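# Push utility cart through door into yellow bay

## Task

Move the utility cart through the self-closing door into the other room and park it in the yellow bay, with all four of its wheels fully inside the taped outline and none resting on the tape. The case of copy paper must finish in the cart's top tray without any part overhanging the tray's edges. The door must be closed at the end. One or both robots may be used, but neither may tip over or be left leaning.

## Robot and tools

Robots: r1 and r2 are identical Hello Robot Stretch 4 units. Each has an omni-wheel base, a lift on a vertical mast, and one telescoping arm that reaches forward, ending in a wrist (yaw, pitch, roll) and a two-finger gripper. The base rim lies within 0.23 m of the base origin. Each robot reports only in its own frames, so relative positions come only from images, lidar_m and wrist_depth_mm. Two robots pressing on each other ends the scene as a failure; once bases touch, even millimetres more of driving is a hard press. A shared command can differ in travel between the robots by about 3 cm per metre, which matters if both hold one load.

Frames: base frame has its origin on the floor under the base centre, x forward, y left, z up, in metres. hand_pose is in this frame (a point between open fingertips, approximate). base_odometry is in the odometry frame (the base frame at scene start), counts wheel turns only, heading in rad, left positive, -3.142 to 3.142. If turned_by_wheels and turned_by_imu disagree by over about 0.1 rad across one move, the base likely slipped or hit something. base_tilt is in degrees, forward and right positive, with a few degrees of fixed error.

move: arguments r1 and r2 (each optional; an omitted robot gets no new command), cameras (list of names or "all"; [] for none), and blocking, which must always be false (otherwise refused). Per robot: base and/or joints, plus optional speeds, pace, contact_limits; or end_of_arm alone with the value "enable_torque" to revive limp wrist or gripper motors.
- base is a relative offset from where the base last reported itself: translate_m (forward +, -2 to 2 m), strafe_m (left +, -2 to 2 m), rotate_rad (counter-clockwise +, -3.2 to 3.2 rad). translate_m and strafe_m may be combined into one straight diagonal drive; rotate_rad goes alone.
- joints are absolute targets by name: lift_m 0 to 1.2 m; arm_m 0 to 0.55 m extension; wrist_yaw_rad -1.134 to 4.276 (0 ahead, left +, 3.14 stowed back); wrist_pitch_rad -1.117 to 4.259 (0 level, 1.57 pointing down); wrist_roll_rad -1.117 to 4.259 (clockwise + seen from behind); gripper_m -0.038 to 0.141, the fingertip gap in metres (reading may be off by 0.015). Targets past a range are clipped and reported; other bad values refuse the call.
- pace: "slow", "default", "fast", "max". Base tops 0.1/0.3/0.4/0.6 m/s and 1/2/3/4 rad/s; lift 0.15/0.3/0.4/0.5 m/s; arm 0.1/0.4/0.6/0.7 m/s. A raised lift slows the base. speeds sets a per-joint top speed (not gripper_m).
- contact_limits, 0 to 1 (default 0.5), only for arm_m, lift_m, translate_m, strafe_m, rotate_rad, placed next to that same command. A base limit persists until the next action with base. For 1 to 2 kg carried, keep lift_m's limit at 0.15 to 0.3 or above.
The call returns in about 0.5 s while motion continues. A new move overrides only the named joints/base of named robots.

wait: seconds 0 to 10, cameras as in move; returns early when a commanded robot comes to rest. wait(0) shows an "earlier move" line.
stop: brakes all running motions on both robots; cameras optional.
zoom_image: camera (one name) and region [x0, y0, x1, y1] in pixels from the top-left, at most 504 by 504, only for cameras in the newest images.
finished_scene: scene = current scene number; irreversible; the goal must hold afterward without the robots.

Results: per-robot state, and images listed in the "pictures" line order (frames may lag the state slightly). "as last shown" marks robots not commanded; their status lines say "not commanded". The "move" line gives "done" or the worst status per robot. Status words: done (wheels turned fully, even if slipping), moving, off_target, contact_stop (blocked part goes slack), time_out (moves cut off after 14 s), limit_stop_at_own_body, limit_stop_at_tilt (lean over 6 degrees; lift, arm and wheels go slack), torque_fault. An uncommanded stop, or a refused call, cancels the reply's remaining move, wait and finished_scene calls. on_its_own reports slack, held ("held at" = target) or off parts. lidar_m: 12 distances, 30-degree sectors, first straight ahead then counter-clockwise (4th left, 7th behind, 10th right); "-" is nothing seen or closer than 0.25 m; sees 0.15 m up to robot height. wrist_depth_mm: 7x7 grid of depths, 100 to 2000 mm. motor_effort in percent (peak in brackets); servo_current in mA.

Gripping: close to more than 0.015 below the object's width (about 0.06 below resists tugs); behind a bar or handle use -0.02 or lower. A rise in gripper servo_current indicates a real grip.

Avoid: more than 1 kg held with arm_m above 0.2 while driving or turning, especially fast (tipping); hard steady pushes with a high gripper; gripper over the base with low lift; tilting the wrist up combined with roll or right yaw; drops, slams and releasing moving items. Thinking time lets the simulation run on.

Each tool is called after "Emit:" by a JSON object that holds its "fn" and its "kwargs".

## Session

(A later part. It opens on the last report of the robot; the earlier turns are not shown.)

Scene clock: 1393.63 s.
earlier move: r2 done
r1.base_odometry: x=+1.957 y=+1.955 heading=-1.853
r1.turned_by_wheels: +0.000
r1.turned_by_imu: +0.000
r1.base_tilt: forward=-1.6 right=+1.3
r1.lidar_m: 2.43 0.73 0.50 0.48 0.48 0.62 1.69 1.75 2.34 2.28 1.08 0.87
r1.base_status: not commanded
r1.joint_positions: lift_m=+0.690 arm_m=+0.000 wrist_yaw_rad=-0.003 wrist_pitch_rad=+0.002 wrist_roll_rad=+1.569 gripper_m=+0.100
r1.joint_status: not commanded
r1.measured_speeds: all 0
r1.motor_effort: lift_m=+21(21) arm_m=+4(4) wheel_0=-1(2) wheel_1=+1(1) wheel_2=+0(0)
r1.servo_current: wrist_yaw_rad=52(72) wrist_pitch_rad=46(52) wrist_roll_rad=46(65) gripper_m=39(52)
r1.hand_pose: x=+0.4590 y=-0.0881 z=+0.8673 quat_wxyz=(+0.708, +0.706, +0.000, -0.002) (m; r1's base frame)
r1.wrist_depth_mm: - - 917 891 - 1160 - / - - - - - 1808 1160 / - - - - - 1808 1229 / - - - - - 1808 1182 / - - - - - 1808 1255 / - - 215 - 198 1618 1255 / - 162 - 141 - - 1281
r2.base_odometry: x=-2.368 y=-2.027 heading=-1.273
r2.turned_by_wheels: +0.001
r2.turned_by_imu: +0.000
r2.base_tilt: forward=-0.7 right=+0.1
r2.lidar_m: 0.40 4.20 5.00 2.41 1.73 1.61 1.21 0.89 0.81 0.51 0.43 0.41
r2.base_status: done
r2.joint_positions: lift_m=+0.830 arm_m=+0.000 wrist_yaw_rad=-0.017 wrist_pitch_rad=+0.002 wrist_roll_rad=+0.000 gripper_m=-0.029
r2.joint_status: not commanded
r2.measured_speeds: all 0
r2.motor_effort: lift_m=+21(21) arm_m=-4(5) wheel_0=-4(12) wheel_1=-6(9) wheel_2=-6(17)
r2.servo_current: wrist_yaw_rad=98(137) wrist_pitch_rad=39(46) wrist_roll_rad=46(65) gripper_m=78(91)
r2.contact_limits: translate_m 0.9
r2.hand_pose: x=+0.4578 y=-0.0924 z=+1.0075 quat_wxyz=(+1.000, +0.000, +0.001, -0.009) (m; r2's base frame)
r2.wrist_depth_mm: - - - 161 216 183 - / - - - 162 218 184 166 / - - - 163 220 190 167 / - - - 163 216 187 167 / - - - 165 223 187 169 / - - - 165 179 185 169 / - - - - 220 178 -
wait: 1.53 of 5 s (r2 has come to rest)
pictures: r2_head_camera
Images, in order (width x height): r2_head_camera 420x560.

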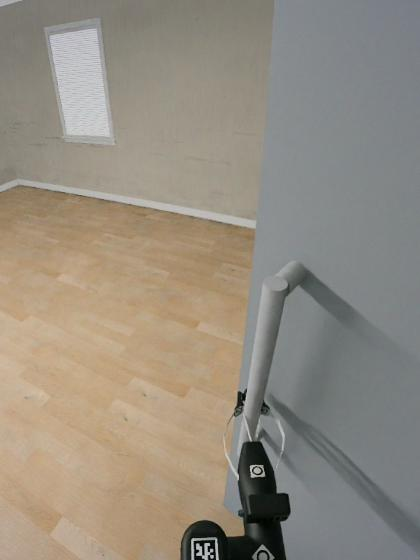

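Emit:
{"fn": "move", "kwargs": {"blocking": false, "r2": {"base":{"rotate_rad":-0.1},"pace":"slow","contact_limits":{"rotate_rad":0.9}}, "cameras": []}}

Emit:
{"fn": "wait", "kwargs": {"seconds": 5, "cameras": []}}

Emit:
{"fn": "move", "kwargs": {"blocking": false, "r2": {"base":{"translate_m":0.12,"strafe_m":0.03},"pace":"slow","contact_limits":{"translate_m":0.9}}, "cameras": []}}

Emit:
{"fn": "wait", "kwargs": {"seconds": 5, "cameras": ["r2_head_camera"]}}

Scene clock: 1404.03 s.
move: r2 moving
r1: as last shown
r1.lidar_m: 2.42 0.72 0.49 0.46 0.48 0.64 1.67 1.78 2.34 2.27 1.09 0.88
r1.servo_current: wrist_yaw_rad=52(59) wrist_pitch_rad=39(46) wrist_roll_rad=52(59) gripper_m=39(46)
r1.wrist_depth_mm: - - 891 904 - 1229 - / - - - - - 1708 1182 / - - - - - 1756 1229 / - - - - - 1756 1182 / - - - - - 1863 1281 / - - 215 - 198 1537 1281 / - 162 - 140 - - 1281
r2.base_odometry: x=-2.368 y=-2.027 heading=-1.361
r2.turned_by_wheels: -0.089
r2.turned_by_imu: -0.086
r2.base_tilt: forward=-0.6 right=+0.0
r2.lidar_m: 0.39 3.97 5.00 2.72 1.77 1.60 1.36 0.90 0.80 0.56 0.44 0.42
r2.base_status: rotate_rad moving
r2.joint_positions: lift_m=+0.830 arm_m=+0.000 wrist_yaw_rad=+0.012 wrist_pitch_rad=+0.002 wrist_roll_rad=+0.000 gripper_m=-0.029
r2.joint_status: not commanded
r2.measured_speeds: translate_m=+0.001 strafe_m=+0.001 rotate_rad=-0.145 lift_m=+0.000 arm_m=+0.000 wrist_yaw_rad=+0.052 wrist_pitch_rad=+0.000 wrist_roll_rad=+0.000
r2.motor_effort: lift_m=+21(21) arm_m=-4(5) wheel_0=+6(7) wheel_1=+3(6) wheel_2=+17(17)
r2.servo_current: wrist_yaw_rad=72(104) wrist_pitch_rad=46(46) wrist_roll_rad=46(52) gripper_m=78(91)
r2.contact_limits: rotate_rad 0.9
r2.hand_pose: x=+0.4603 y=-0.0840 z=+1.0075 quat_wxyz=(+1.000, +0.000, +0.001, +0.006) (m; r2's base frame)
r2.wrist_depth_mm: - - - 165 209 178 - / - - - 165 211 179 - / - - - 166 217 185 162 / - - - 166 214 178 163 / - - - 167 216 182 164 / - - 186 168 182 179 165 / - - - - 213 176 -
pictures: none
No camera images: "cameras" was empty.

Scene clock: 1404.47 s.
earlier move: r2 done
r1.base_odometry: x=+1.957 y=+1.955 heading=-1.853
r1.turned_by_wheels: +0.000
r1.turned_by_imu: +0.000
r1.base_tilt: forward=-1.6 right=+1.3
r1.lidar_m: 2.43 0.74 0.51 0.46 0.48 0.65 1.65 1.75 2.35 2.30 1.07 0.89
r1.base_status: not commanded
r1.joint_positions: lift_m=+0.690 arm_m=+0.000 wrist_yaw_rad=-0.003 wrist_pitch_rad=+0.002 wrist_roll_rad=+1.569 gripper_m=+0.100
r1.joint_status: not commanded
r1.measured_speeds: all 0
r1.motor_effort: lift_m=+21(21) arm_m=+4(4) wheel_0=-1(2) wheel_1=+1(1) wheel_2=+0(0)
r1.servo_current: wrist_yaw_rad=52(65) wrist_pitch_rad=46(46) wrist_roll_rad=65(65) gripper_m=33(52)
r1.hand_pose: x=+0.4590 y=-0.0881 z=+0.8673 quat_wxyz=(+0.708, +0.706, +0.000, -0.002) (m; r1's base frame)
r1.wrist_depth_mm: - - 904 878 - 1182 - / - - - - - 1708 1229 / - - - - - 1756 1229 / - - - - - 1808 1205 / - - - - - 1863 1281 / - - 216 - 198 1537 1255 / - 161 - 141 - - 1281
r2.base_odometry: x=-2.368 y=-2.027 heading=-1.370
r2.turned_by_wheels: -0.009
r2.turned_by_imu: -0.008
r2.base_tilt: forward=-0.6 right=+0.1
r2.lidar_m: 0.39 3.96 4.97 2.75 1.78 1.63 1.40 0.90 0.81 0.56 0.41 0.42
r2.base_status: done
r2.joint_positions: lift_m=+0.830 arm_m=+0.000 wrist_yaw_rad=+0.016 wrist_pitch_rad=+0.002 wrist_roll_rad=+0.000 gripper_m=-0.029
r2.joint_status: not commanded
r2.measured_speeds: all 0
r2.motor_effort: lift_m=+21(21) arm_m=-4(5) wheel_0=+12(12) wheel_1=+2(6) wheel_2=+21(21)
r2.servo_current: wrist_yaw_rad=85(104) wrist_pitch_rad=39(46) wrist_roll_rad=39(52) gripper_m=85(91)
r2.contact_limits: rotate_rad 0.9
r2.hand_pose: x=+0.4607 y=-0.0828 z=+1.0075 quat_wxyz=(+1.000, +0.000, +0.001, +0.008) (m; r2's base frame)
r2.wrist_depth_mm: - - - 167 208 178 - / - - - 163 210 179 - / - - - 167 216 183 161 / - - - 168 214 178 163 / - - - 167 215 181 - / - - 183 168 200 182 164 / - - - - 211 179 -
wait: 0.43 of 5 s (r2 has come to rest)
pictures: none
No camera images: "cameras" was empty.

Scene clock: 1404.97 s.
move: r2 moving
r1: as last shown
r1.lidar_m: 2.43 0.73 0.50 0.47 0.48 0.68 1.67 1.77 2.35 2.29 1.08 0.88
r1.servo_current: wrist_yaw_rad=65(72) wrist_pitch_rad=39(46) wrist_roll_rad=33(59) gripper_m=39(46)
r1.wrist_depth_mm: - - 917 891 - 1182 - / - - - - - 1756 1160 / - - - - - 1756 1229 / - - - - - 1863 1205 / - - - - - 1808 1281 / - - 216 - 198 1618 1255 / - 162 - 141 - - 1281
r2.base_odometry: x=-2.363 y=-2.038 heading=-1.369
r2.turned_by_wheels: +0.001
r2.turned_by_imu: +0.001
r2.base_tilt: forward=-0.7 right=+0.1
r2.lidar_m: 0.40 3.89 4.98 2.75 1.79 1.63 1.38 0.92 0.82 0.56 0.43 0.42
r2.base_status: translate_m moving; strafe_m moving
r2.joint_positions: lift_m=+0.830 arm_m=+0.000 wrist_yaw_rad=+0.016 wrist_pitch_rad=+0.002 wrist_roll_rad=+0.000 gripper_m=-0.029
r2.joint_status: not commanded
r2.measured_speeds: translate_m=+0.049 strafe_m=+0.012 rotate_rad=-0.004 lift_m=+0.000 arm_m=+0.000 wrist_yaw_rad=+0.000 wrist_pitch_rad=+0.000 wrist_roll_rad=+0.000
r2.motor_effort: lift_m=+21(21) arm_m=-4(4) wheel_0=+8(15) wheel_1=+7(9) wheel_2=+0(19)
r2.servo_current: wrist_yaw_rad=91(98) wrist_pitch_rad=46(46) wrist_roll_rad=46(59) gripper_m=85(85)
r2.contact_limits: translate_m 0.9
r2.hand_pose: x=+0.4607 y=-0.0828 z=+1.0075 quat_wxyz=(+1.000, +0.000, +0.001, +0.008) (m; r2's base frame)
r2.wrist_depth_mm: - - - 163 211 179 - / - - - 164 212 181 - / - - - 165 218 186 163 / - - - 166 216 180 165 / - - - 166 217 183 166 / - - 186 167 179 185 166 / - - - - 214 177 -
pictures: none
No camera images: "cameras" was empty.

Scene clock: 1406.97 s.
earlier move: r2 done
r1.base_odometry: x=+1.957 y=+1.955 heading=-1.853
r1.turned_by_wheels: +0.000
r1.turned_by_imu: +0.000
r1.base_tilt: forward=-1.6 right=+1.2
r1.lidar_m: 2.44 0.74 0.50 0.47 0.50 0.66 1.66 1.74 2.34 2.30 1.10 0.89
r1.base_status: not commanded
r1.joint_positions: lift_m=+0.690 arm_m=+0.000 wrist_yaw_rad=-0.003 wrist_pitch_rad=+0.002 wrist_roll_rad=+1.569 gripper_m=+0.100
r1.joint_status: not commanded
r1.measured_speeds: all 0
r1.motor_effort: lift_m=+21(21) arm_m=+4(4) wheel_0=-1(2) wheel_1=+0(1) wheel_2=+0(0)
r1.servo_current: wrist_yaw_rad=52(72) wrist_pitch_rad=46(52) wrist_roll_rad=52(65) gripper_m=39(52)
r1.hand_pose: x=+0.4590 y=-0.0881 z=+0.8673 quat_wxyz=(+0.708, +0.706, +0.000, -0.002) (m; r1's base frame)
r1.wrist_depth_mm: - - 904 878 - 1205 - / - - - - - 1708 1160 / - - - - - 1808 1229 / - - - - - 1756 1205 / - - - - - 1863 1229 / - - 214 - 198 1576 1255 / - 162 - 141 - - 1255
r2.base_odometry: x=-2.315 y=-2.139 heading=-1.372
r2.turned_by_wheels: -0.003
r2.turned_by_imu: -0.070
r2.base_tilt: forward=-0.6 right=+0.1
r2.lidar_m: 0.43 3.61 4.94 3.23 1.96 1.74 1.65 1.02 0.87 0.56 0.44 0.39
r2.base_status: done
r2.joint_positions: lift_m=+0.830 arm_m=+0.000 wrist_yaw_rad=-0.020 wrist_pitch_rad=+0.002 wrist_roll_rad=+0.000 gripper_m=-0.029
r2.joint_status: not commanded
r2.measured_speeds: all 0
r2.on_its_own: wrist_yaw_rad is at rest, and its servo_current (111 mA) is outside its rest range (0 to 104 mA)
r2.motor_effort: lift_m=+21(21) arm_m=-4(5) wheel_0=-15(20) wheel_1=+3(9) wheel_2=-12(20)
r2.servo_current: wrist_yaw_rad=111(130) wrist_pitch_rad=33(46) wrist_roll_rad=39(59) gripper_m=78(91)
r2.contact_limits: translate_m 0.9
r2.hand_pose: x=+0.4575 y=-0.0932 z=+1.0075 quat_wxyz=(+1.000, +0.000, +0.001, -0.010) (m; r2's base frame)
r2.wrist_depth_mm: - - - 160 214 190 172 / - - - 161 216 190 173 / - - - 163 215 193 174 / - - - 164 216 198 - / - - - 166 222 195 176 / - - - 167 175 187 176 / - - - - 224 193 177
wait: 2.00 of 5 s (r2 has come to rest)
pictures: r2_head_camera
Images, in order (width x height): r2_head_camera 420x560.

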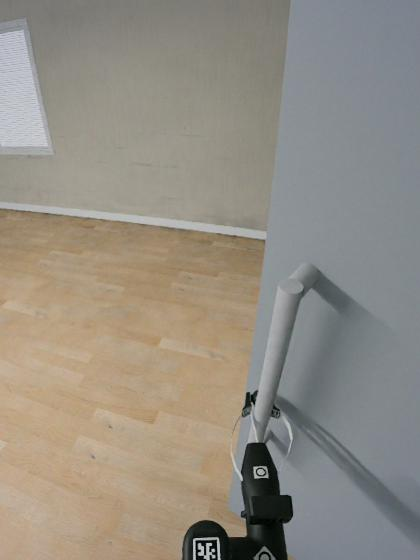

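Emit:
{"fn": "move", "kwargs": {"blocking": false, "r2": {"base":{"rotate_rad":-0.14},"pace":"slow","contact_limits":{"rotate_rad":0.9}}, "cameras": []}}

Emit:
{"fn": "wait", "kwargs": {"seconds": 5, "cameras": []}}

Emit:
{"fn": "move", "kwargs": {"blocking": false, "r2": {"base":{"translate_m":0.13,"strafe_m":0.03},"pace":"slow","contact_limits":{"translate_m":0.9}}, "cameras": []}}

Emit:
{"fn": "wait", "kwargs": {"seconds": 5, "cameras": ["r2_head_camera"]}}

Emit:
{"fn": "move", "kwargs": {"blocking": false, "r2": {"base":{"rotate_rad":-0.12},"pace":"slow","contact_limits":{"rotate_rad":0.9}}, "cameras": []}}

Emit:
{"fn": "wait", "kwargs": {"seconds": 5, "cameras": []}}

Emit:
{"fn": "move", "kwargs": {"blocking": false, "r2": {"base":{"translate_m":0.13,"strafe_m":0.03},"pace":"slow","contact_limits":{"translate_m":0.9}}, "cameras": []}}

Emit:
{"fn": "wait", "kwargs": {"seconds": 5, "cameras": ["r2_head_camera","r2_head_right_camera"]}}

Scene clock: 1416.27 s.
move: r2 moving
r1: as last shown
r1.base_tilt: forward=-1.6 right=+1.3
r1.lidar_m: 2.43 0.74 0.53 0.47 0.48 0.65 1.66 1.76 2.34 2.32 1.08 0.88
r1.motor_effort: lift_m=+21(21) arm_m=+4(4) wheel_0=-1(2) wheel_1=+1(1) wheel_2=+0(0)
r1.servo_current: wrist_yaw_rad=52(59) wrist_pitch_rad=46(46) wrist_roll_rad=59(65) gripper_m=46(46)
r1.wrist_depth_mm: - - 904 904 - 1182 - / - - - - - 1708 1182 / - - - - - 1756 1255 / - - - - - 1808 1182 / - - - - - 1808 1255 / - - 214 - 198 1576 1255 / - 162 - 140 - - 1281
r2.base_odometry: x=-2.315 y=-2.139 heading=-1.479
r2.turned_by_wheels: -0.107
r2.turned_by_imu: -0.103
r2.base_tilt: forward=-0.6 right=+0.1
r2.lidar_m: 0.40 3.39 4.94 3.89 2.11 1.77 1.75 1.05 0.87 0.57 0.44 0.44
r2.base_status: rotate_rad moving
r2.joint_positions: lift_m=+0.830 arm_m=+0.000 wrist_yaw_rad=+0.002 wrist_pitch_rad=+0.002 wrist_roll_rad=+0.000 gripper_m=-0.029
r2.joint_status: not commanded
r2.measured_speeds: translate_m=+0.003 strafe_m=+0.001 rotate_rad=-0.257 lift_m=+0.000 arm_m=+0.000 wrist_yaw_rad=+0.078 wrist_pitch_rad=+0.000 wrist_roll_rad=+0.000
r2.motor_effort: lift_m=+21(21) arm_m=-4(4) wheel_0=-1(14) wheel_1=+3(7) wheel_2=+11(11)
r2.servo_current: wrist_yaw_rad=39(124) wrist_pitch_rad=46(46) wrist_roll_rad=33(59) gripper_m=78(85)
r2.contact_limits: rotate_rad 0.9
r2.hand_pose: x=+0.4595 y=-0.0867 z=+1.0075 quat_wxyz=(+1.000, +0.000, +0.001, +0.001) (m; r2's base frame)
r2.wrist_depth_mm: - - - 161 213 185 - / - - - 162 215 185 168 / - - - 164 218 187 170 / - - - 165 218 189 - / - - - 166 220 189 172 / - - 187 166 180 190 172 / - - - - 219 183 173
pictures: none
No camera images: "cameras" was empty.

Scene clock: 1416.80 s.
earlier move: r2 done
r1.base_odometry: x=+1.957 y=+1.955 heading=-1.853
r1.turned_by_wheels: +0.000
r1.turned_by_imu: +0.000
r1.base_tilt: forward=-1.6 right=+1.3
r1.lidar_m: 2.44 0.75 0.51 0.47 0.50 0.64 1.70 1.74 2.35 2.27 1.11 0.88
r1.base_status: not commanded
r1.joint_positions: lift_m=+0.690 arm_m=+0.000 wrist_yaw_rad=-0.003 wrist_pitch_rad=+0.002 wrist_roll_rad=+1.569 gripper_m=+0.100
r1.joint_status: not commanded
r1.measured_speeds: all 0
r1.motor_effort: lift_m=+21(21) arm_m=+4(4) wheel_0=-1(2) wheel_1=+1(1) wheel_2=+0(0)
r1.servo_current: wrist_yaw_rad=39(59) wrist_pitch_rad=46(46) wrist_roll_rad=46(85) gripper_m=39(46)
r1.hand_pose: x=+0.4590 y=-0.0881 z=+0.8673 quat_wxyz=(+0.708, +0.706, +0.000, -0.002) (m; r1's base frame)
r1.wrist_depth_mm: - - 904 904 - 1205 - / - - - - - 1756 1182 / - - - - - 1708 1255 / - - - - - 1808 1205 / - - - - - 1808 1255 / - - 215 - 198 1576 1255 / - 162 - 141 - - 1281
r2.base_odometry: x=-2.315 y=-2.139 heading=-1.509
r2.turned_by_wheels: -0.031
r2.turned_by_imu: -0.029
r2.base_tilt: forward=-0.6 right=+0.1
r2.lidar_m: 0.41 3.33 4.97 4.16 2.14 1.78 1.74 1.10 0.89 0.58 0.45 0.43
r2.base_status: done
r2.joint_positions: lift_m=+0.830 arm_m=+0.000 wrist_yaw_rad=+0.013 wrist_pitch_rad=+0.002 wrist_roll_rad=+0.000 gripper_m=-0.029
r2.joint_status: not commanded
r2.measured_speeds: all 0
r2.motor_effort: lift_m=+21(21) arm_m=-4(4) wheel_0=+9(14) wheel_1=+5(7) wheel_2=+19(19)
r2.servo_current: wrist_yaw_rad=85(124) wrist_pitch_rad=46(46) wrist_roll_rad=46(59) gripper_m=78(85)
r2.contact_limits: rotate_rad 0.9
r2.hand_pose: x=+0.4605 y=-0.0836 z=+1.0075 quat_wxyz=(+1.000, +0.000, +0.001, +0.007) (m; r2's base frame)
r2.wrist_depth_mm: - - - 165 211 182 - / - - - 165 212 183 167 / - - - 166 219 189 167 / - - - 167 216 186 170 / - - - 167 218 187 170 / - - 183 168 180 188 171 / - - - - 220 181 -
wait: 0.53 of 5 s (r2 has come to rest)
pictures: none
No camera images: "cameras" was empty.

Scene clock: 1417.30 s.
move: r2 moving
r1: as last shown
r1.lidar_m: 2.43 0.74 0.50 0.45 0.49 0.66 1.67 1.75 2.36 2.28 1.09 0.88
r1.motor_effort: lift_m=+21(21) arm_m=+4(4) wheel_0=-1(2) wheel_1=+0(1) wheel_2=+0(0)
r1.servo_current: wrist_yaw_rad=26(65) wrist_pitch_rad=46(46) wrist_roll_rad=39(65) gripper_m=39(46)
r1.wrist_depth_mm: - - 917 891 - 1182 - / - - - - - 1756 1160 / - - - - - 1756 1229 / - - - - - 1756 1205 / - - - - - 1863 1281 / - - 216 - 199 1576 1281 / - 162 - 141 - - 1255
r2.base_odometry: x=-2.311 y=-2.151 heading=-1.508
r2.turned_by_wheels: +0.001
r2.turned_by_imu: +0.001
r2.base_tilt: forward=-0.6 right=+0.0
r2.lidar_m: 0.40 3.33 4.97 4.17 2.15 1.76 1.75 1.10 0.87 0.62 0.44 0.42
r2.base_status: translate_m moving; strafe_m moving
r2.joint_positions: lift_m=+0.830 arm_m=+0.000 wrist_yaw_rad=+0.013 wrist_pitch_rad=+0.002 wrist_roll_rad=+0.000 gripper_m=-0.029
r2.joint_status: not commanded
r2.measured_speeds: translate_m=+0.048 strafe_m=+0.011 rotate_rad=-0.004 lift_m=+0.000 arm_m=+0.000 wrist_yaw_rad=+0.000 wrist_pitch_rad=+0.000 wrist_roll_rad=+0.000
r2.motor_effort: lift_m=+21(21) arm_m=-4(5) wheel_0=+4(12) wheel_1=+7(8) wheel_2=+0(17)
r2.servo_current: wrist_yaw_rad=85(85) wrist_pitch_rad=39(46) wrist_roll_rad=52(52) gripper_m=78(85)
r2.contact_limits: translate_m 0.9
r2.hand_pose: x=+0.4605 y=-0.0836 z=+1.0075 quat_wxyz=(+1.000, +0.000, +0.001, +0.007) (m; r2's base frame)
r2.wrist_depth_mm: - - - 163 212 184 - / - - - 164 214 185 169 / - - - 163 216 190 170 / - - - 167 217 189 - / - - - 166 220 189 172 / - - 186 166 181 190 172 / - - - - 216 183 173
pictures: none
No camera images: "cameras" was empty.

Scene clock: 1419.40 s.
earlier move: r2 done
r1.base_odometry: x=+1.957 y=+1.955 heading=-1.853
r1.turned_by_wheels: +0.000
r1.turned_by_imu: +0.000
r1.base_tilt: forward=-1.6 right=+1.3
r1.lidar_m: 2.42 0.71 0.51 0.47 0.49 0.66 1.68 1.76 2.36 2.29 1.09 0.89
r1.base_status: not commanded
r1.joint_positions: lift_m=+0.690 arm_m=+0.000 wrist_yaw_rad=-0.003 wrist_pitch_rad=+0.002 wrist_roll_rad=+1.569 gripper_m=+0.100
r1.joint_status: not commanded
r1.measured_speeds: all 0
r1.motor_effort: lift_m=+21(21) arm_m=+4(4) wheel_0=-1(2) wheel_1=+1(1) wheel_2=+0(0)
r1.servo_current: wrist_yaw_rad=72(72) wrist_pitch_rad=39(52) wrist_roll_rad=46(65) gripper_m=46(52)
r1.hand_pose: x=+0.4590 y=-0.0881 z=+0.8673 quat_wxyz=(+0.708, +0.706, +0.000, -0.002) (m; r1's base frame)
r1.wrist_depth_mm: - - 917 904 - 1205 - / - - - - - 1708 1160 / - - - - - 1808 1229 / - - - - - 1808 1205 / - - - - - 1756 1255 / - - 214 - 198 1576 1255 / - 162 - 141 - - 1281
r2.base_odometry: x=-2.278 y=-2.267 heading=-1.511
r2.turned_by_wheels: -0.003
r2.turned_by_imu: -0.069
r2.base_tilt: forward=-0.7 right=+0.1
r2.lidar_m: 0.41 3.08 4.56 4.91 2.46 1.93 1.87 1.18 0.93 0.58 0.45 0.39
r2.base_status: done
r2.joint_positions: lift_m=+0.830 arm_m=+0.000 wrist_yaw_rad=-0.019 wrist_pitch_rad=+0.002 wrist_roll_rad=+0.000 gripper_m=-0.029
r2.joint_status: not commanded
r2.measured_speeds: all 0
r2.motor_effort: lift_m=+21(21) arm_m=-4(5) wheel_0=-15(18) wheel_1=+3(8) wheel_2=-15(19)
r2.servo_current: wrist_yaw_rad=104(124) wrist_pitch_rad=46(46) wrist_roll_rad=39(59) gripper_m=78(91)
r2.contact_limits: translate_m 0.9
r2.hand_pose: x=+0.4576 y=-0.0930 z=+1.0075 quat_wxyz=(+1.000, +0.000, +0.001, -0.010) (m; r2's base frame)
r2.wrist_depth_mm: - - - 161 216 193 175 / - - - 163 217 194 177 / - - - 164 220 196 179 / - - - 165 216 200 180 / - - - 167 219 198 180 / - - - 169 175 191 181 / - - 159 - 225 196 181
wait: 2.10 of 5 s (r2 has come to rest)
pictures: r2_head_camera
Images, in order (width x height): r2_head_camera 420x560.

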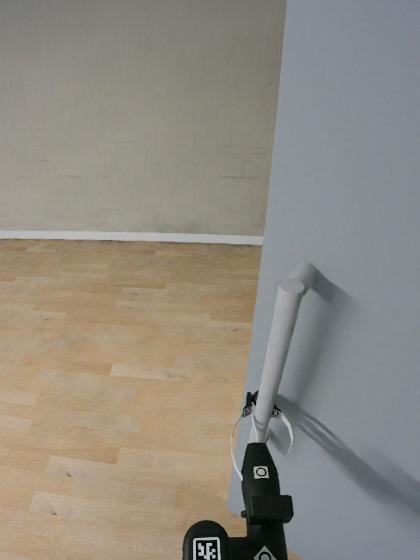

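Scene clock: 1419.90 s.
move: r2 moving
r1: as last shown
r1.lidar_m: 2.42 0.75 0.51 0.46 0.48 0.64 1.68 1.77 2.34 2.28 1.08 0.88
r1.servo_current: wrist_yaw_rad=65(65) wrist_pitch_rad=46(46) wrist_roll_rad=65(65) gripper_m=39(46)
r1.wrist_depth_mm: - - 917 904 - 1182 - / - - - - - 1661 1160 / - - - - - 1756 1229 / - - - - - 1808 1182 / - - - - - 1756 1229 / - - 215 - 198 1618 1281 / - 162 - 140 - - 1281
r2.base_odometry: x=-2.278 y=-2.267 heading=-1.610
r2.turned_by_wheels: -0.099
r2.turned_by_imu: -0.097
r2.base_tilt: forward=-0.6 right=+0.1
r2.lidar_m: 0.41 2.98 4.09 4.90 2.71 1.99 1.88 1.29 0.97 0.63 0.46 0.44
r2.base_status: rotate_rad moving
r2.joint_positions: lift_m=+0.830 arm_m=+0.000 wrist_yaw_rad=+0.000 wrist_pitch_rad=+0.002 wrist_roll_rad=+0.000 gripper_m=-0.029
r2.joint_status: not commanded
r2.measured_speeds: translate_m=+0.003 strafe_m=+0.000 rotate_rad=-0.205 lift_m=+0.000 arm_m=+0.000 wrist_yaw_rad=+0.059 wrist_pitch_rad=+0.000 wrist_roll_rad=+0.000
r2.motor_effort: lift_m=+21(21) arm_m=-4(4) wheel_0=-2(14) wheel_1=+3(6) wheel_2=+10(12)
r2.servo_current: wrist_yaw_rad=46(117) wrist_pitch_rad=46(46) wrist_roll_rad=46(52) gripper_m=85(85)
r2.contact_limits: rotate_rad 0.9
r2.hand_pose: x=+0.4593 y=-0.0873 z=+1.0075 quat_wxyz=(+1.000, +0.000, +0.001, +0.000) (m; r2's base frame)
r2.wrist_depth_mm: - - - 161 216 190 174 / - - - 163 217 190 174 / - - - 164 219 193 175 / - - - 164 220 197 - / - - - 167 224 194 177 / - - 183 168 178 193 178 / - - - - 220 185 179
pictures: none
No camera images: "cameras" was empty.

Scene clock: 1420.37 s.
earlier move: r2 done
r1.base_odometry: x=+1.957 y=+1.955 heading=-1.853
r1.turned_by_wheels: +0.000
r1.turned_by_imu: +0.000
r1.base_tilt: forward=-1.6 right=+1.3
r1.lidar_m: 2.45 0.74 0.49 0.45 0.49 0.66 1.70 1.77 2.36 2.30 1.04 0.89
r1.base_status: not commanded
r1.joint_positions: lift_m=+0.690 arm_m=+0.000 wrist_yaw_rad=-0.003 wrist_pitch_rad=+0.002 wrist_roll_rad=+1.569 gripper_m=+0.100
r1.joint_status: not commanded
r1.measured_speeds: all 0
r1.motor_effort: lift_m=+21(21) arm_m=+4(4) wheel_0=-1(2) wheel_1=+1(1) wheel_2=+0(0)
r1.servo_current: wrist_yaw_rad=46(65) wrist_pitch_rad=46(46) wrist_roll_rad=52(65) gripper_m=46(46)
r1.hand_pose: x=+0.4590 y=-0.0881 z=+0.8673 quat_wxyz=(+0.708, +0.706, +0.000, -0.002) (m; r1's base frame)
r1.wrist_depth_mm: - - 904 917 - 1205 - / - - - - - 1708 1182 / - - - - - 1756 1229 / - - - - - 1756 1182 / - - - - - 1863 1255 / - - 216 - 198 1618 1281 / - 161 - 140 - - 1281
r2.base_odometry: x=-2.277 y=-2.267 heading=-1.629
r2.turned_by_wheels: -0.019
r2.turned_by_imu: -0.018
r2.base_tilt: forward=-0.6 right=+0.0
r2.lidar_m: 0.38 3.00 3.99 4.89 2.74 1.99 1.88 1.32 0.96 0.65 0.43 0.43
r2.base_status: done
r2.joint_positions: lift_m=+0.830 arm_m=+0.000 wrist_yaw_rad=+0.007 wrist_pitch_rad=+0.002 wrist_roll_rad=+0.000 gripper_m=-0.029
r2.joint_status: not commanded
r2.measured_speeds: all 0
r2.motor_effort: lift_m=+21(21) arm_m=-4(4) wheel_0=+6(14) wheel_1=+1(6) wheel_2=+15(16)
r2.servo_current: wrist_yaw_rad=59(117) wrist_pitch_rad=39(46) wrist_roll_rad=46(59) gripper_m=78(85)
r2.contact_limits: rotate_rad 0.9
r2.hand_pose: x=+0.4599 y=-0.0853 z=+1.0075 quat_wxyz=(+1.000, +0.000, +0.001, +0.004) (m; r2's base frame)
r2.wrist_depth_mm: - - - 162 216 189 172 / - - - 163 216 189 174 / - - - 164 218 191 175 / - - - 168 220 195 - / - - - 165 221 192 177 / - - 187 166 179 193 177 / - - - - 219 187 178
wait: 0.47 of 5 s (r2 has come to rest)
pictures: none
No camera images: "cameras" was empty.

Scene clock: 1420.87 s.
move: r2 moving
r1: as last shown
r1.lidar_m: 2.42 0.74 0.50 0.47 0.49 0.67 1.68 1.76 2.35 2.31 1.09 0.89
r1.motor_effort: lift_m=+21(21) arm_m=+4(4) wheel_0=-1(1) wheel_1=+0(1) wheel_2=+0(0)
r1.servo_current: wrist_yaw_rad=52(52) wrist_pitch_rad=39(46) wrist_roll_rad=33(65) gripper_m=39(52)
r1.wrist_depth_mm: - - 917 904 - 1182 - / - - - - - 1756 1182 / - - - - - 1808 1229 / - - - - - 1808 1182 / - - - - - 1863 1255 / - - 215 - 198 1618 1229 / - 162 - 141 - - 1229
r2.base_odometry: x=-2.275 y=-2.279 heading=-1.629
r2.turned_by_wheels: +0.000
r2.turned_by_imu: +0.000
r2.base_tilt: forward=-0.7 right=+0.1
r2.lidar_m: 0.42 2.95 4.03 4.89 2.74 2.02 1.90 1.34 0.95 0.64 0.48 0.44
r2.base_status: translate_m moving; strafe_m moving
r2.joint_positions: lift_m=+0.830 arm_m=+0.000 wrist_yaw_rad=+0.007 wrist_pitch_rad=+0.002 wrist_roll_rad=+0.000 gripper_m=-0.029
r2.joint_status: not commanded
r2.measured_speeds: translate_m=+0.049 strafe_m=+0.011 rotate_rad=-0.005 lift_m=+0.000 arm_m=+0.000 wrist_yaw_rad=+0.000 wrist_pitch_rad=+0.000 wrist_roll_rad=+0.000
r2.motor_effort: lift_m=+21(21) arm_m=-4(4) wheel_0=+3(10) wheel_1=+6(7) wheel_2=-3(12)
r2.servo_current: wrist_yaw_rad=52(72) wrist_pitch_rad=39(46) wrist_roll_rad=39(59) gripper_m=78(85)
r2.contact_limits: translate_m 0.9
r2.hand_pose: x=+0.4599 y=-0.0853 z=+1.0075 quat_wxyz=(+1.000, +0.000, +0.001, +0.004) (m; r2's base frame)
r2.wrist_depth_mm: - - - 162 216 190 173 / - - - 163 218 191 174 / - - - 165 219 192 176 / - - - 166 220 196 - / - - - 166 222 194 178 / - - 186 167 178 191 178 / - - - - 220 189 179
pictures: none
No camera images: "cameras" was empty.

Scene clock: 1422.97 s.
earlier move: r2 done
r1.base_odometry: x=+1.957 y=+1.955 heading=-1.853
r1.turned_by_wheels: +0.000
r1.turned_by_imu: +0.000
r1.base_tilt: forward=-1.5 right=+1.3
r1.lidar_m: 2.41 0.73 0.50 0.46 0.48 0.67 1.65 1.76 2.33 2.31 1.07 0.88
r1.base_status: not commanded
r1.joint_positions: lift_m=+0.690 arm_m=+0.000 wrist_yaw_rad=-0.003 wrist_pitch_rad=+0.002 wrist_roll_rad=+1.569 gripper_m=+0.100
r1.joint_status: not commanded
r1.measured_speeds: all 0
r1.motor_effort: lift_m=+21(21) arm_m=+4(4) wheel_0=-1(2) wheel_1=+1(1) wheel_2=+0(0)
r1.servo_current: wrist_yaw_rad=39(78) wrist_pitch_rad=33(52) wrist_roll_rad=52(78) gripper_m=46(52)
r1.hand_pose: x=+0.4590 y=-0.0881 z=+0.8673 quat_wxyz=(+0.708, +0.706, +0.000, -0.002) (m; r1's base frame)
r1.wrist_depth_mm: - - 904 904 - 1182 - / - - - - - 1661 1138 / - - - - - 1808 1229 / - - - - - 1756 1205 / - - - - - 1808 1281 / - - 216 - 198 1576 1281 / - 162 - 141 - - 1255
r2.base_odometry: x=-2.256 y=-2.398 heading=-1.632
r2.turned_by_wheels: -0.002
r2.turned_by_imu: -0.072
r2.base_tilt: forward=-0.6 right=+0.2
r2.lidar_m: 0.41 2.79 3.58 4.89 3.19 2.18 2.01 1.43 0.99 0.62 0.46 0.40
r2.base_status: done
r2.joint_positions: lift_m=+0.830 arm_m=+0.000 wrist_yaw_rad=-0.020 wrist_pitch_rad=+0.002 wrist_roll_rad=+0.000 gripper_m=-0.029
r2.joint_status: not commanded
r2.measured_speeds: all 0
r2.on_its_own: wrist_yaw_rad is at rest, and its servo_current (117 mA) is outside its rest range (0 to 104 mA)
r2.motor_effort: lift_m=+21(21) arm_m=-3(4) wheel_0=-14(16) wheel_1=+1(7) wheel_2=-14(19)
r2.servo_current: wrist_yaw_rad=117(124) wrist_pitch_rad=39(46) wrist_roll_rad=39(59) gripper_m=78(85)
r2.contact_limits: translate_m 0.9
r2.hand_pose: x=+0.4575 y=-0.0931 z=+1.0075 quat_wxyz=(+1.000, +0.000, +0.001, -0.010) (m; r2's base frame)
r2.wrist_depth_mm: - - - 260 216 196 179 / - - - 163 216 198 180 / - - - 165 216 199 182 / - - - 166 218 200 182 / - - - 168 219 200 183 / - - - 180 175 194 184 / - - 159 - 223 200 -
wait: 2.10 of 5 s (r2 has come to rest)
pictures: r2_head_camera, r2_head_right_camera
Images, in order (width x height): r2_head_camera 420x560, r2_head_right_camera 420x672.

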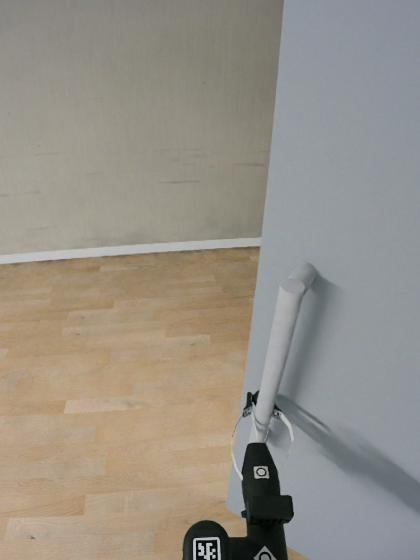

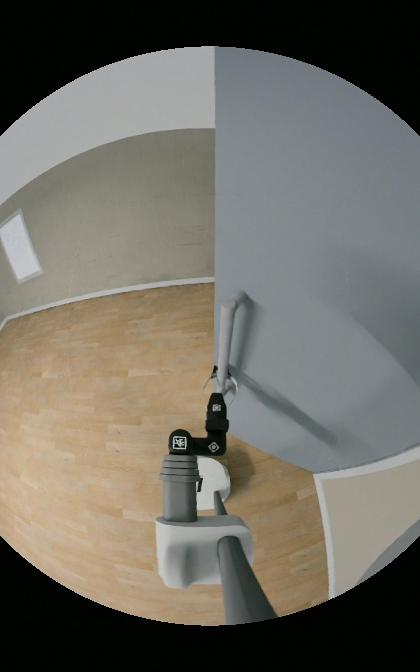

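Emit:
{"fn": "move", "kwargs": {"blocking": false, "r2": {"base":{"rotate_rad":-0.12},"pace":"slow","contact_limits":{"rotate_rad":0.9}}, "cameras": []}}

Emit:
{"fn": "wait", "kwargs": {"seconds": 5, "cameras": []}}

Emit:
{"fn": "move", "kwargs": {"blocking": false, "r2": {"base":{"translate_m":0.13,"strafe_m":0.03},"pace":"slow","contact_limits":{"translate_m":0.9}}, "cameras": []}}

Emit:
{"fn": "wait", "kwargs": {"seconds": 5, "cameras": ["r2_head_camera"]}}

Emit:
{"fn": "move", "kwargs": {"blocking": false, "r2": {"base":{"rotate_rad":-0.12},"pace":"slow","contact_limits":{"rotate_rad":0.9}}, "cameras": []}}

Emit:
{"fn": "wait", "kwargs": {"seconds": 5, "cameras": []}}

Emit:
{"fn": "move", "kwargs": {"blocking": false, "r2": {"base":{"translate_m":0.13,"strafe_m":0.03},"pace":"slow","contact_limits":{"translate_m":0.9}}, "cameras": []}}

Emit:
{"fn": "wait", "kwargs": {"seconds": 5, "cameras": ["r2_head_camera","r2_head_right_camera"]}}

Scene clock: 1434.03 s.
move: r2 moving
r1: as last shown
r1.base_tilt: forward=-1.6 right=+1.3
r1.lidar_m: 2.42 0.72 0.49 0.46 0.47 0.67 1.69 1.77 2.33 2.31 1.08 0.89
r1.motor_effort: lift_m=+21(21) arm_m=+4(4) wheel_0=-1(1) wheel_1=+1(1) wheel_2=+0(0)
r1.servo_current: wrist_yaw_rad=33(72) wrist_pitch_rad=39(52) wrist_roll_rad=26(59) gripper_m=46(46)
r1.wrist_depth_mm: - - 891 891 - 1182 - / - - - - - 1708 1182 / - - - - - 1756 1229 / - - - - - 1808 1229 / - - - - - 1808 1255 / - - 216 - 198 1576 1255 / - 162 - 140 - - 1308
r2.base_odometry: x=-2.256 y=-2.399 heading=-1.731
r2.turned_by_wheels: -0.100
r2.turned_by_imu: -0.096
r2.base_tilt: forward=-0.7 right=+0.1
r2.lidar_m: 0.40 2.73 3.32 4.90 3.63 2.29 2.00 1.63 1.01 0.69 0.47 0.45
r2.base_status: rotate_rad moving
r2.joint_positions: lift_m=+0.830 arm_m=+0.000 wrist_yaw_rad=+0.000 wrist_pitch_rad=+0.002 wrist_roll_rad=+0.000 gripper_m=-0.029
r2.joint_status: not commanded
r2.measured_speeds: translate_m=+0.002 strafe_m=-0.001 rotate_rad=-0.202 lift_m=+0.000 arm_m=+0.000 wrist_yaw_rad=+0.056 wrist_pitch_rad=+0.000 wrist_roll_rad=+0.000
r2.motor_effort: lift_m=+21(21) arm_m=-4(4) wheel_0=-1(16) wheel_1=+3(6) wheel_2=+10(12)
r2.servo_current: wrist_yaw_rad=52(124) wrist_pitch_rad=39(39) wrist_roll_rad=39(59) gripper_m=85(85)
r2.contact_limits: rotate_rad 0.9
r2.hand_pose: x=+0.4593 y=-0.0875 z=+1.0075 quat_wxyz=(+1.000, +0.000, +0.001, +0.000) (m; r2's base frame)
r2.wrist_depth_mm: - - - 162 217 192 177 / - - - 163 220 193 178 / - - - 164 220 195 180 / - - - 164 221 199 180 / - - - 167 225 198 182 / - - 185 168 177 196 182 / - - - - 223 189 183
pictures: none
No camera images: "cameras" was empty.

Scene clock: 1434.50 s.
earlier move: r2 done
r1.base_odometry: x=+1.957 y=+1.955 heading=-1.853
r1.turned_by_wheels: +0.000
r1.turned_by_imu: +0.000
r1.base_tilt: forward=-1.6 right=+1.2
r1.lidar_m: 2.45 0.73 0.50 0.46 0.49 0.65 1.70 1.75 2.35 2.30 1.09 0.88
r1.base_status: not commanded
r1.joint_positions: lift_m=+0.690 arm_m=+0.000 wrist_yaw_rad=-0.003 wrist_pitch_rad=+0.002 wrist_roll_rad=+1.569 gripper_m=+0.100
r1.joint_status: not commanded
r1.measured_speeds: all 0
r1.motor_effort: lift_m=+21(21) arm_m=+4(4) wheel_0=-1(2) wheel_1=+1(1) wheel_2=+0(0)
r1.servo_current: wrist_yaw_rad=59(72) wrist_pitch_rad=46(52) wrist_roll_rad=46(59) gripper_m=46(46)
r1.hand_pose: x=+0.4590 y=-0.0881 z=+0.8673 quat_wxyz=(+0.708, +0.706, +0.000, -0.002) (m; r1's base frame)
r1.wrist_depth_mm: - - 904 878 - 1205 - / - - - - - 1708 1160 / - - - - - 1756 1229 / - - - - - 1808 1205 / - - - - - 1756 1281 / - - 216 - 198 1618 1281 / - 162 - 141 - - 1229
r2.base_odometry: x=-2.256 y=-2.399 heading=-1.750
r2.turned_by_wheels: -0.019
r2.turned_by_imu: -0.018
r2.base_tilt: forward=-0.6 right=+0.1
r2.lidar_m: 0.39 2.72 3.29 4.90 3.73 2.28 2.02 1.67 1.05 0.65 0.47 0.43
r2.base_status: done
r2.joint_positions: lift_m=+0.830 arm_m=+0.000 wrist_yaw_rad=+0.007 wrist_pitch_rad=+0.002 wrist_roll_rad=+0.000 gripper_m=-0.029
r2.joint_status: not commanded
r2.measured_speeds: all 0
r2.motor_effort: lift_m=+21(21) arm_m=-3(4) wheel_0=+4(16) wheel_1=+3(6) wheel_2=+16(16)
r2.servo_current: wrist_yaw_rad=39(124) wrist_pitch_rad=39(46) wrist_roll_rad=52(59) gripper_m=85(85)
r2.contact_limits: rotate_rad 0.9
r2.hand_pose: x=+0.4599 y=-0.0855 z=+1.0075 quat_wxyz=(+1.000, +0.000, +0.001, +0.003) (m; r2's base frame)
r2.wrist_depth_mm: - - - 162 216 192 176 / - - - 163 218 193 178 / - - - 164 220 194 179 / - - - 168 220 200 179 / - - - 166 223 196 180 / - - 187 167 180 194 181 / - - - - 220 191 182
wait: 0.47 of 5 s (r2 has come to rest)
pictures: none
No camera images: "cameras" was empty.

Scene clock: 1435.00 s.
move: r2 moving
r1: as last shown
r1.base_tilt: forward=-1.6 right=+1.3
r1.lidar_m: 2.43 0.73 0.50 0.46 0.49 0.67 1.70 1.77 2.35 2.29 1.08 0.88
r1.servo_current: wrist_yaw_rad=46(65) wrist_pitch_rad=52(52) wrist_roll_rad=52(65) gripper_m=46(46)
r1.wrist_depth_mm: - - 917 891 - 1205 - / - - - - - 1756 1160 / - - - - - 1756 1229 / - - - - - 1808 1205 / - - - - - 1808 1255 / - - 216 - 198 1576 1281 / - 162 - 141 - - 1229
r2.base_odometry: x=-2.255 y=-2.411 heading=-1.749
r2.turned_by_wheels: +0.000
r2.turned_by_imu: +0.000
r2.base_tilt: forward=-0.6 right=+0.1
r2.lidar_m: 0.41 2.72 3.28 4.91 3.72 2.30 2.03 1.68 1.02 0.68 0.48 0.44
r2.base_status: translate_m moving; strafe_m moving
r2.joint_positions: lift_m=+0.830 arm_m=+0.000 wrist_yaw_rad=+0.007 wrist_pitch_rad=+0.002 wrist_roll_rad=+0.000 gripper_m=-0.029
r2.joint_status: not commanded
r2.measured_speeds: translate_m=+0.049 strafe_m=+0.011 rotate_rad=+0.001 lift_m=+0.000 arm_m=+0.000 wrist_yaw_rad=+0.000 wrist_pitch_rad=+0.000 wrist_roll_rad=+0.000
r2.motor_effort: lift_m=+21(21) arm_m=-4(4) wheel_0=+0(4) wheel_1=+6(7) wheel_2=-3(15)
r2.servo_current: wrist_yaw_rad=52(59) wrist_pitch_rad=46(46) wrist_roll_rad=46(59) gripper_m=85(85)
r2.contact_limits: translate_m 0.9
r2.hand_pose: x=+0.4599 y=-0.0855 z=+1.0075 quat_wxyz=(+1.000, +0.000, +0.001, +0.003) (m; r2's base frame)
r2.wrist_depth_mm: - - - 162 216 193 177 / - - - 163 219 193 179 / - - - 165 220 195 180 / - - - 165 221 200 180 / - - - 166 224 196 181 / - - 185 167 179 196 182 / - - - - 222 189 183
pictures: none
No camera images: "cameras" was empty.

Scene clock: 1437.10 s.
earlier move: r2 done
r1.base_odometry: x=+1.957 y=+1.955 heading=-1.853
r1.turned_by_wheels: +0.000
r1.turned_by_imu: +0.000
r1.base_tilt: forward=-1.6 right=+1.2
r1.lidar_m: 2.46 0.75 0.51 0.46 0.50 0.66 1.69 1.77 2.32 2.30 1.08 0.90
r1.base_status: not commanded
r1.joint_positions: lift_m=+0.690 arm_m=+0.000 wrist_yaw_rad=-0.003 wrist_pitch_rad=+0.002 wrist_roll_rad=+1.569 gripper_m=+0.100
r1.joint_status: not commanded
r1.measured_speeds: all 0
r1.motor_effort: lift_m=+21(21) arm_m=+4(4) wheel_0=-1(2) wheel_1=+1(1) wheel_2=+0(0)
r1.servo_current: wrist_yaw_rad=46(72) wrist_pitch_rad=39(52) wrist_roll_rad=39(65) gripper_m=46(52)
r1.hand_pose: x=+0.4590 y=-0.0881 z=+0.8673 quat_wxyz=(+0.708, +0.706, +0.000, -0.002) (m; r1's base frame)
r1.wrist_depth_mm: - - 917 891 - 1205 - / - - - - - 1708 1182 / - - - - - 1756 1229 / - - - - - 1756 1205 / - - - - - 1863 1255 / - - 214 - 198 1537 1281 / - 162 - 141 - - 1255
r2.base_odometry: x=-2.250 y=-2.532 heading=-1.752
r2.turned_by_wheels: -0.002
r2.turned_by_imu: -0.062
r2.base_tilt: forward=-0.7 right=+0.1
r2.lidar_m: 0.46 2.58 3.00 4.94 4.37 2.55 2.17 1.83 1.05 0.63 0.45 0.41
r2.base_status: done
r2.joint_positions: lift_m=+0.830 arm_m=+0.000 wrist_yaw_rad=-0.020 wrist_pitch_rad=+0.002 wrist_roll_rad=+0.000 gripper_m=-0.029
r2.joint_status: not commanded
r2.measured_speeds: all 0
r2.on_its_own: wrist_yaw_rad is at rest, and its servo_current (111 mA) is outside its rest range (0 to 104 mA)
r2.motor_effort: lift_m=+21(21) arm_m=-4(4) wheel_0=-17(19) wheel_1=+2(7) wheel_2=-12(19)
r2.servo_current: wrist_yaw_rad=111(124) wrist_pitch_rad=46(46) wrist_roll_rad=46(65) gripper_m=78(85)
r2.contact_limits: translate_m 0.9
r2.hand_pose: x=+0.4575 y=-0.0932 z=+1.0075 quat_wxyz=(+1.000, +0.000, +0.001, -0.010) (m; r2's base frame)
r2.wrist_depth_mm: - - - 259 215 198 - / - - - 165 213 200 183 / - - - 167 215 202 185 / - - - 168 216 202 186 / - - - 171 221 203 187 / - - - 180 174 194 188 / - - 158 - 224 208 189
wait: 2.10 of 5 s (r2 has come to rest)
pictures: r2_head_camera
Images, in order (width x height): r2_head_camera 420x560.

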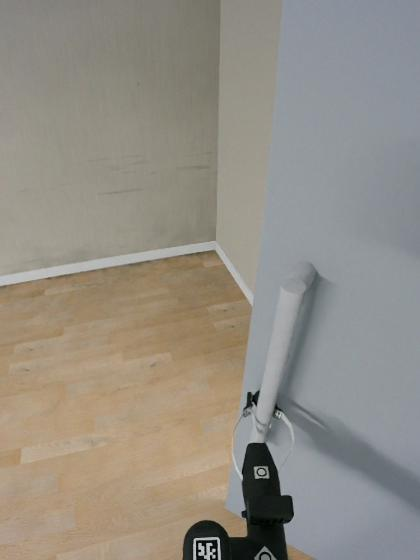

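Scene clock: 1437.60 s.
move: r2 moving
r1: as last shown
r1.base_tilt: forward=-1.6 right=+1.3
r1.lidar_m: 2.42 0.72 0.49 0.46 0.49 0.66 1.68 1.74 2.34 2.31 1.07 0.88
r1.servo_current: wrist_yaw_rad=52(59) wrist_pitch_rad=39(46) wrist_roll_rad=46(65) gripper_m=39(46)
r1.wrist_depth_mm: - - 917 878 - 1182 - / - - - - - 1756 1160 / - - - - - 1756 1229 / - - - - - 1808 1205 / - - - - - 1863 1255 / - - 215 - 198 1576 1255 / - 162 - 140 - - 1255
r2.base_odometry: x=-2.250 y=-2.532 heading=-1.851
r2.turned_by_wheels: -0.100
r2.turned_by_imu: -0.097
r2.base_tilt: forward=-0.6 right=+0.1
r2.lidar_m: 0.40 2.58 2.84 4.45 4.91 2.72 2.17 2.15 1.13 0.72 0.49 0.45
r2.base_status: rotate_rad moving
r2.joint_positions: lift_m=+0.830 arm_m=+0.000 wrist_yaw_rad=-0.001 wrist_pitch_rad=+0.002 wrist_roll_rad=+0.000 gripper_m=-0.029
r2.joint_status: not commanded
r2.measured_speeds: translate_m=+0.001 strafe_m=+0.000 rotate_rad=-0.208 lift_m=+0.000 arm_m=+0.000 wrist_yaw_rad=+0.062 wrist_pitch_rad=+0.000 wrist_roll_rad=+0.000
r2.motor_effort: lift_m=+21(21) arm_m=-3(4) wheel_0=-4(17) wheel_1=+2(5) wheel_2=+11(11)
r2.servo_current: wrist_yaw_rad=59(124) wrist_pitch_rad=39(46) wrist_roll_rad=39(52) gripper_m=78(85)
r2.contact_limits: rotate_rad 0.9
r2.hand_pose: x=+0.4592 y=-0.0876 z=+1.0075 quat_wxyz=(+1.000, +0.000, +0.001, +0.000) (m; r2's base frame)
r2.wrist_depth_mm: - - - 162 219 196 - / - - - 163 220 196 181 / - - - 164 221 198 182 / - - - 165 224 200 184 / - - - 167 224 200 185 / - - 183 167 180 198 185 / - - - - 224 193 186
pictures: none
No camera images: "cameras" was empty.

Scene clock: 1438.07 s.
earlier move: r2 done
r1.base_odometry: x=+1.957 y=+1.955 heading=-1.853
r1.turned_by_wheels: +0.000
r1.turned_by_imu: +0.000
r1.base_tilt: forward=-1.6 right=+1.3
r1.lidar_m: 2.43 0.73 0.51 0.47 0.50 0.67 1.67 1.76 2.34 2.29 1.08 0.88
r1.base_status: not commanded
r1.joint_positions: lift_m=+0.690 arm_m=+0.000 wrist_yaw_rad=-0.003 wrist_pitch_rad=+0.002 wrist_roll_rad=+1.569 gripper_m=+0.100
r1.joint_status: not commanded
r1.measured_speeds: all 0
r1.motor_effort: lift_m=+21(21) arm_m=+4(4) wheel_0=-1(2) wheel_1=+1(1) wheel_2=+0(0)
r1.servo_current: wrist_yaw_rad=39(59) wrist_pitch_rad=39(52) wrist_roll_rad=33(65) gripper_m=39(46)
r1.hand_pose: x=+0.4590 y=-0.0881 z=+0.8673 quat_wxyz=(+0.708, +0.706, +0.000, -0.002) (m; r1's base frame)
r1.wrist_depth_mm: - - 891 917 - 1182 - / - - - - - 1756 1182 / - - - - - 1863 1229 / - - - - - 1756 1182 / - - - - - 1756 1255 / - - 216 - 198 1576 1255 / - 162 - 141 - - 1255
r2.base_odometry: x=-2.250 y=-2.532 heading=-1.870
r2.turned_by_wheels: -0.019
r2.turned_by_imu: -0.018
r2.base_tilt: forward=-0.6 right=+0.1
r2.lidar_m: 0.39 2.58 2.83 4.33 4.91 2.74 2.18 2.16 1.15 0.73 0.50 0.44
r2.base_status: done
r2.joint_positions: lift_m=+0.830 arm_m=+0.000 wrist_yaw_rad=+0.006 wrist_pitch_rad=+0.002 wrist_roll_rad=+0.000 gripper_m=-0.029
r2.joint_status: not commanded
r2.measured_speeds: all 0
r2.motor_effort: lift_m=+21(21) arm_m=-4(4) wheel_0=+3(17) wheel_1=+2(5) wheel_2=+14(15)
r2.servo_current: wrist_yaw_rad=52(124) wrist_pitch_rad=39(46) wrist_roll_rad=52(52) gripper_m=78(85)
r2.contact_limits: rotate_rad 0.9
r2.hand_pose: x=+0.4598 y=-0.0856 z=+1.0075 quat_wxyz=(+1.000, +0.000, +0.001, +0.003) (m; r2's base frame)
r2.wrist_depth_mm: - - - 162 217 196 - / - - - 163 220 196 181 / - - - 164 220 198 182 / - - - 167 223 198 183 / - - - 166 224 199 184 / - - 186 167 180 198 185 / - - - - 222 195 -
wait: 0.47 of 5 s (r2 has come to rest)
pictures: none
No camera images: "cameras" was empty.

Scene clock: 1438.57 s.
move: r2 moving
r1: as last shown
r1.lidar_m: 2.40 0.74 0.50 0.44 0.48 0.65 1.69 1.77 2.36 2.29 1.11 0.88
r1.motor_effort: lift_m=+21(21) arm_m=+4(4) wheel_0=-1(1) wheel_1=+1(1) wheel_2=+0(0)
r1.servo_current: wrist_yaw_rad=39(65) wrist_pitch_rad=39(46) wrist_roll_rad=46(65) gripper_m=39(46)
r1.wrist_depth_mm: - - 904 891 - 1205 - / - - - - - 1756 1182 / - - - - - 1756 1229 / - - - - - 1808 1205 / - - - - - 1808 1229 / - - 215 - 198 1576 1255 / - 162 - 141 - - 1281
r2.base_odometry: x=-2.251 y=-2.545 heading=-1.870
r2.turned_by_wheels: +0.000
r2.turned_by_imu: +0.000
r2.base_tilt: forward=-0.6 right=+0.1
r2.lidar_m: 0.41 2.55 2.83 4.26 4.92 2.74 2.20 2.15 1.12 0.73 0.50 0.45
r2.base_status: translate_m moving; strafe_m moving
r2.joint_positions: lift_m=+0.830 arm_m=+0.000 wrist_yaw_rad=+0.006 wrist_pitch_rad=+0.002 wrist_roll_rad=+0.000 gripper_m=-0.029
r2.joint_status: not commanded
r2.measured_speeds: translate_m=+0.049 strafe_m=+0.011 rotate_rad=-0.005 lift_m=+0.000 arm_m=+0.000 wrist_yaw_rad=+0.000 wrist_pitch_rad=+0.000 wrist_roll_rad=+0.000
r2.motor_effort: lift_m=+21(21) arm_m=-3(4) wheel_0=-5(8) wheel_1=+6(7) wheel_2=-2(12)
r2.servo_current: wrist_yaw_rad=52(65) wrist_pitch_rad=33(46) wrist_roll_rad=39(52) gripper_m=85(85)
r2.contact_limits: translate_m 0.9
r2.hand_pose: x=+0.4598 y=-0.0856 z=+1.0075 quat_wxyz=(+1.000, +0.000, +0.001, +0.003) (m; r2's base frame)
r2.wrist_depth_mm: - - - 163 219 195 - / - - - 163 220 197 181 / - - - 165 220 198 183 / - - - 165 224 200 184 / - - - 167 226 200 185 / - - 185 167 179 198 186 / - - - - 223 192 186
pictures: none
No camera images: "cameras" was empty.

Scene clock: 1440.83 s.
earlier move: r2 done
r1.base_odometry: x=+1.957 y=+1.955 heading=-1.853
r1.turned_by_wheels: +0.000
r1.turned_by_imu: +0.000
r1.base_tilt: forward=-1.6 right=+1.2
r1.lidar_m: 2.44 0.73 0.52 0.46 0.49 0.67 1.67 1.77 2.33 2.30 1.06 0.90
r1.base_status: not commanded
r1.joint_positions: lift_m=+0.690 arm_m=+0.000 wrist_yaw_rad=-0.003 wrist_pitch_rad=+0.002 wrist_roll_rad=+1.569 gripper_m=+0.100
r1.joint_status: not commanded
r1.measured_speeds: all 0
r1.motor_effort: lift_m=+21(21) arm_m=+4(4) wheel_0=-1(2) wheel_1=+1(1) wheel_2=+0(0)
r1.servo_current: wrist_yaw_rad=46(78) wrist_pitch_rad=46(52) wrist_roll_rad=39(65) gripper_m=46(46)
r1.hand_pose: x=+0.4590 y=-0.0881 z=+0.8673 quat_wxyz=(+0.708, +0.706, +0.000, -0.002) (m; r1's base frame)
r1.wrist_depth_mm: - - 904 891 - 1205 - / - - - - - 1708 1160 / - - - - - 1808 1255 / - - - - - 1756 1205 / - - - - - 1808 1255 / - - 216 - 198 1618 1255 / - 162 - 140 - - 1255
r2.base_odometry: x=-2.260 y=-2.665 heading=-1.873
r2.turned_by_wheels: -0.003
r2.turned_by_imu: -0.054
r2.base_tilt: forward=-0.7 right=+0.1
r2.lidar_m: 0.49 2.46 2.62 3.84 4.97 3.05 2.35 2.28 1.13 0.68 0.46 0.39
r2.base_status: done
r2.joint_positions: lift_m=+0.830 arm_m=+0.000 wrist_yaw_rad=-0.020 wrist_pitch_rad=+0.002 wrist_roll_rad=+0.000 gripper_m=-0.029
r2.joint_status: not commanded
r2.measured_speeds: all 0
r2.on_its_own: wrist_yaw_rad is at rest, and its servo_current (117 mA) is outside its rest range (0 to 104 mA)
r2.motor_effort: lift_m=+21(21) arm_m=+3(4) wheel_0=-17(18) wheel_1=-1(7) wheel_2=-13(18)
r2.servo_current: wrist_yaw_rad=117(124) wrist_pitch_rad=39(46) wrist_roll_rad=46(59) gripper_m=78(85)
r2.contact_limits: translate_m 0.9
r2.hand_pose: x=+0.4575 y=-0.0932 z=+1.0075 quat_wxyz=(+1.000, +0.000, +0.001, -0.010) (m; r2's base frame)
r2.wrist_depth_mm: - - - 164 216 200 186 / - - - 166 214 202 186 / - - - 167 216 203 188 / - - - 162 220 204 189 / - - - 163 222 206 188 / - - - 182 174 200 190 / - - 158 - 224 211 191
wait: 2.27 of 5 s (r2 has come to rest)
pictures: r2_head_camera, r2_head_right_camera
Images, in order (width x height): r2_head_camera 420x560, r2_head_right_camera 420x672.

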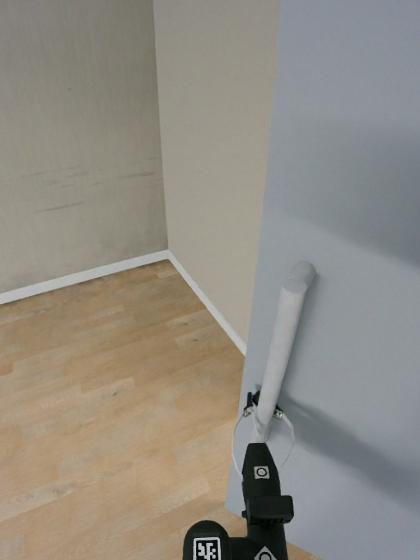

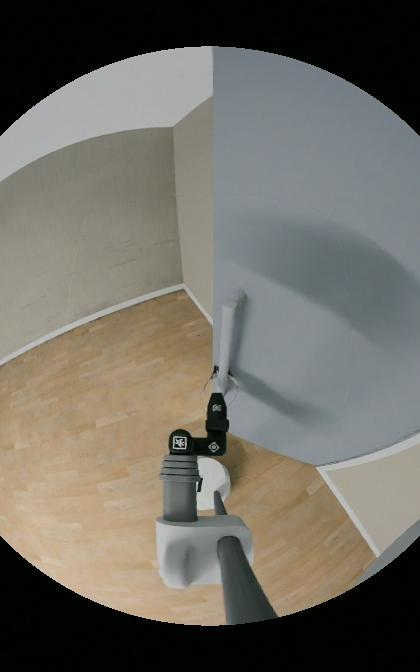

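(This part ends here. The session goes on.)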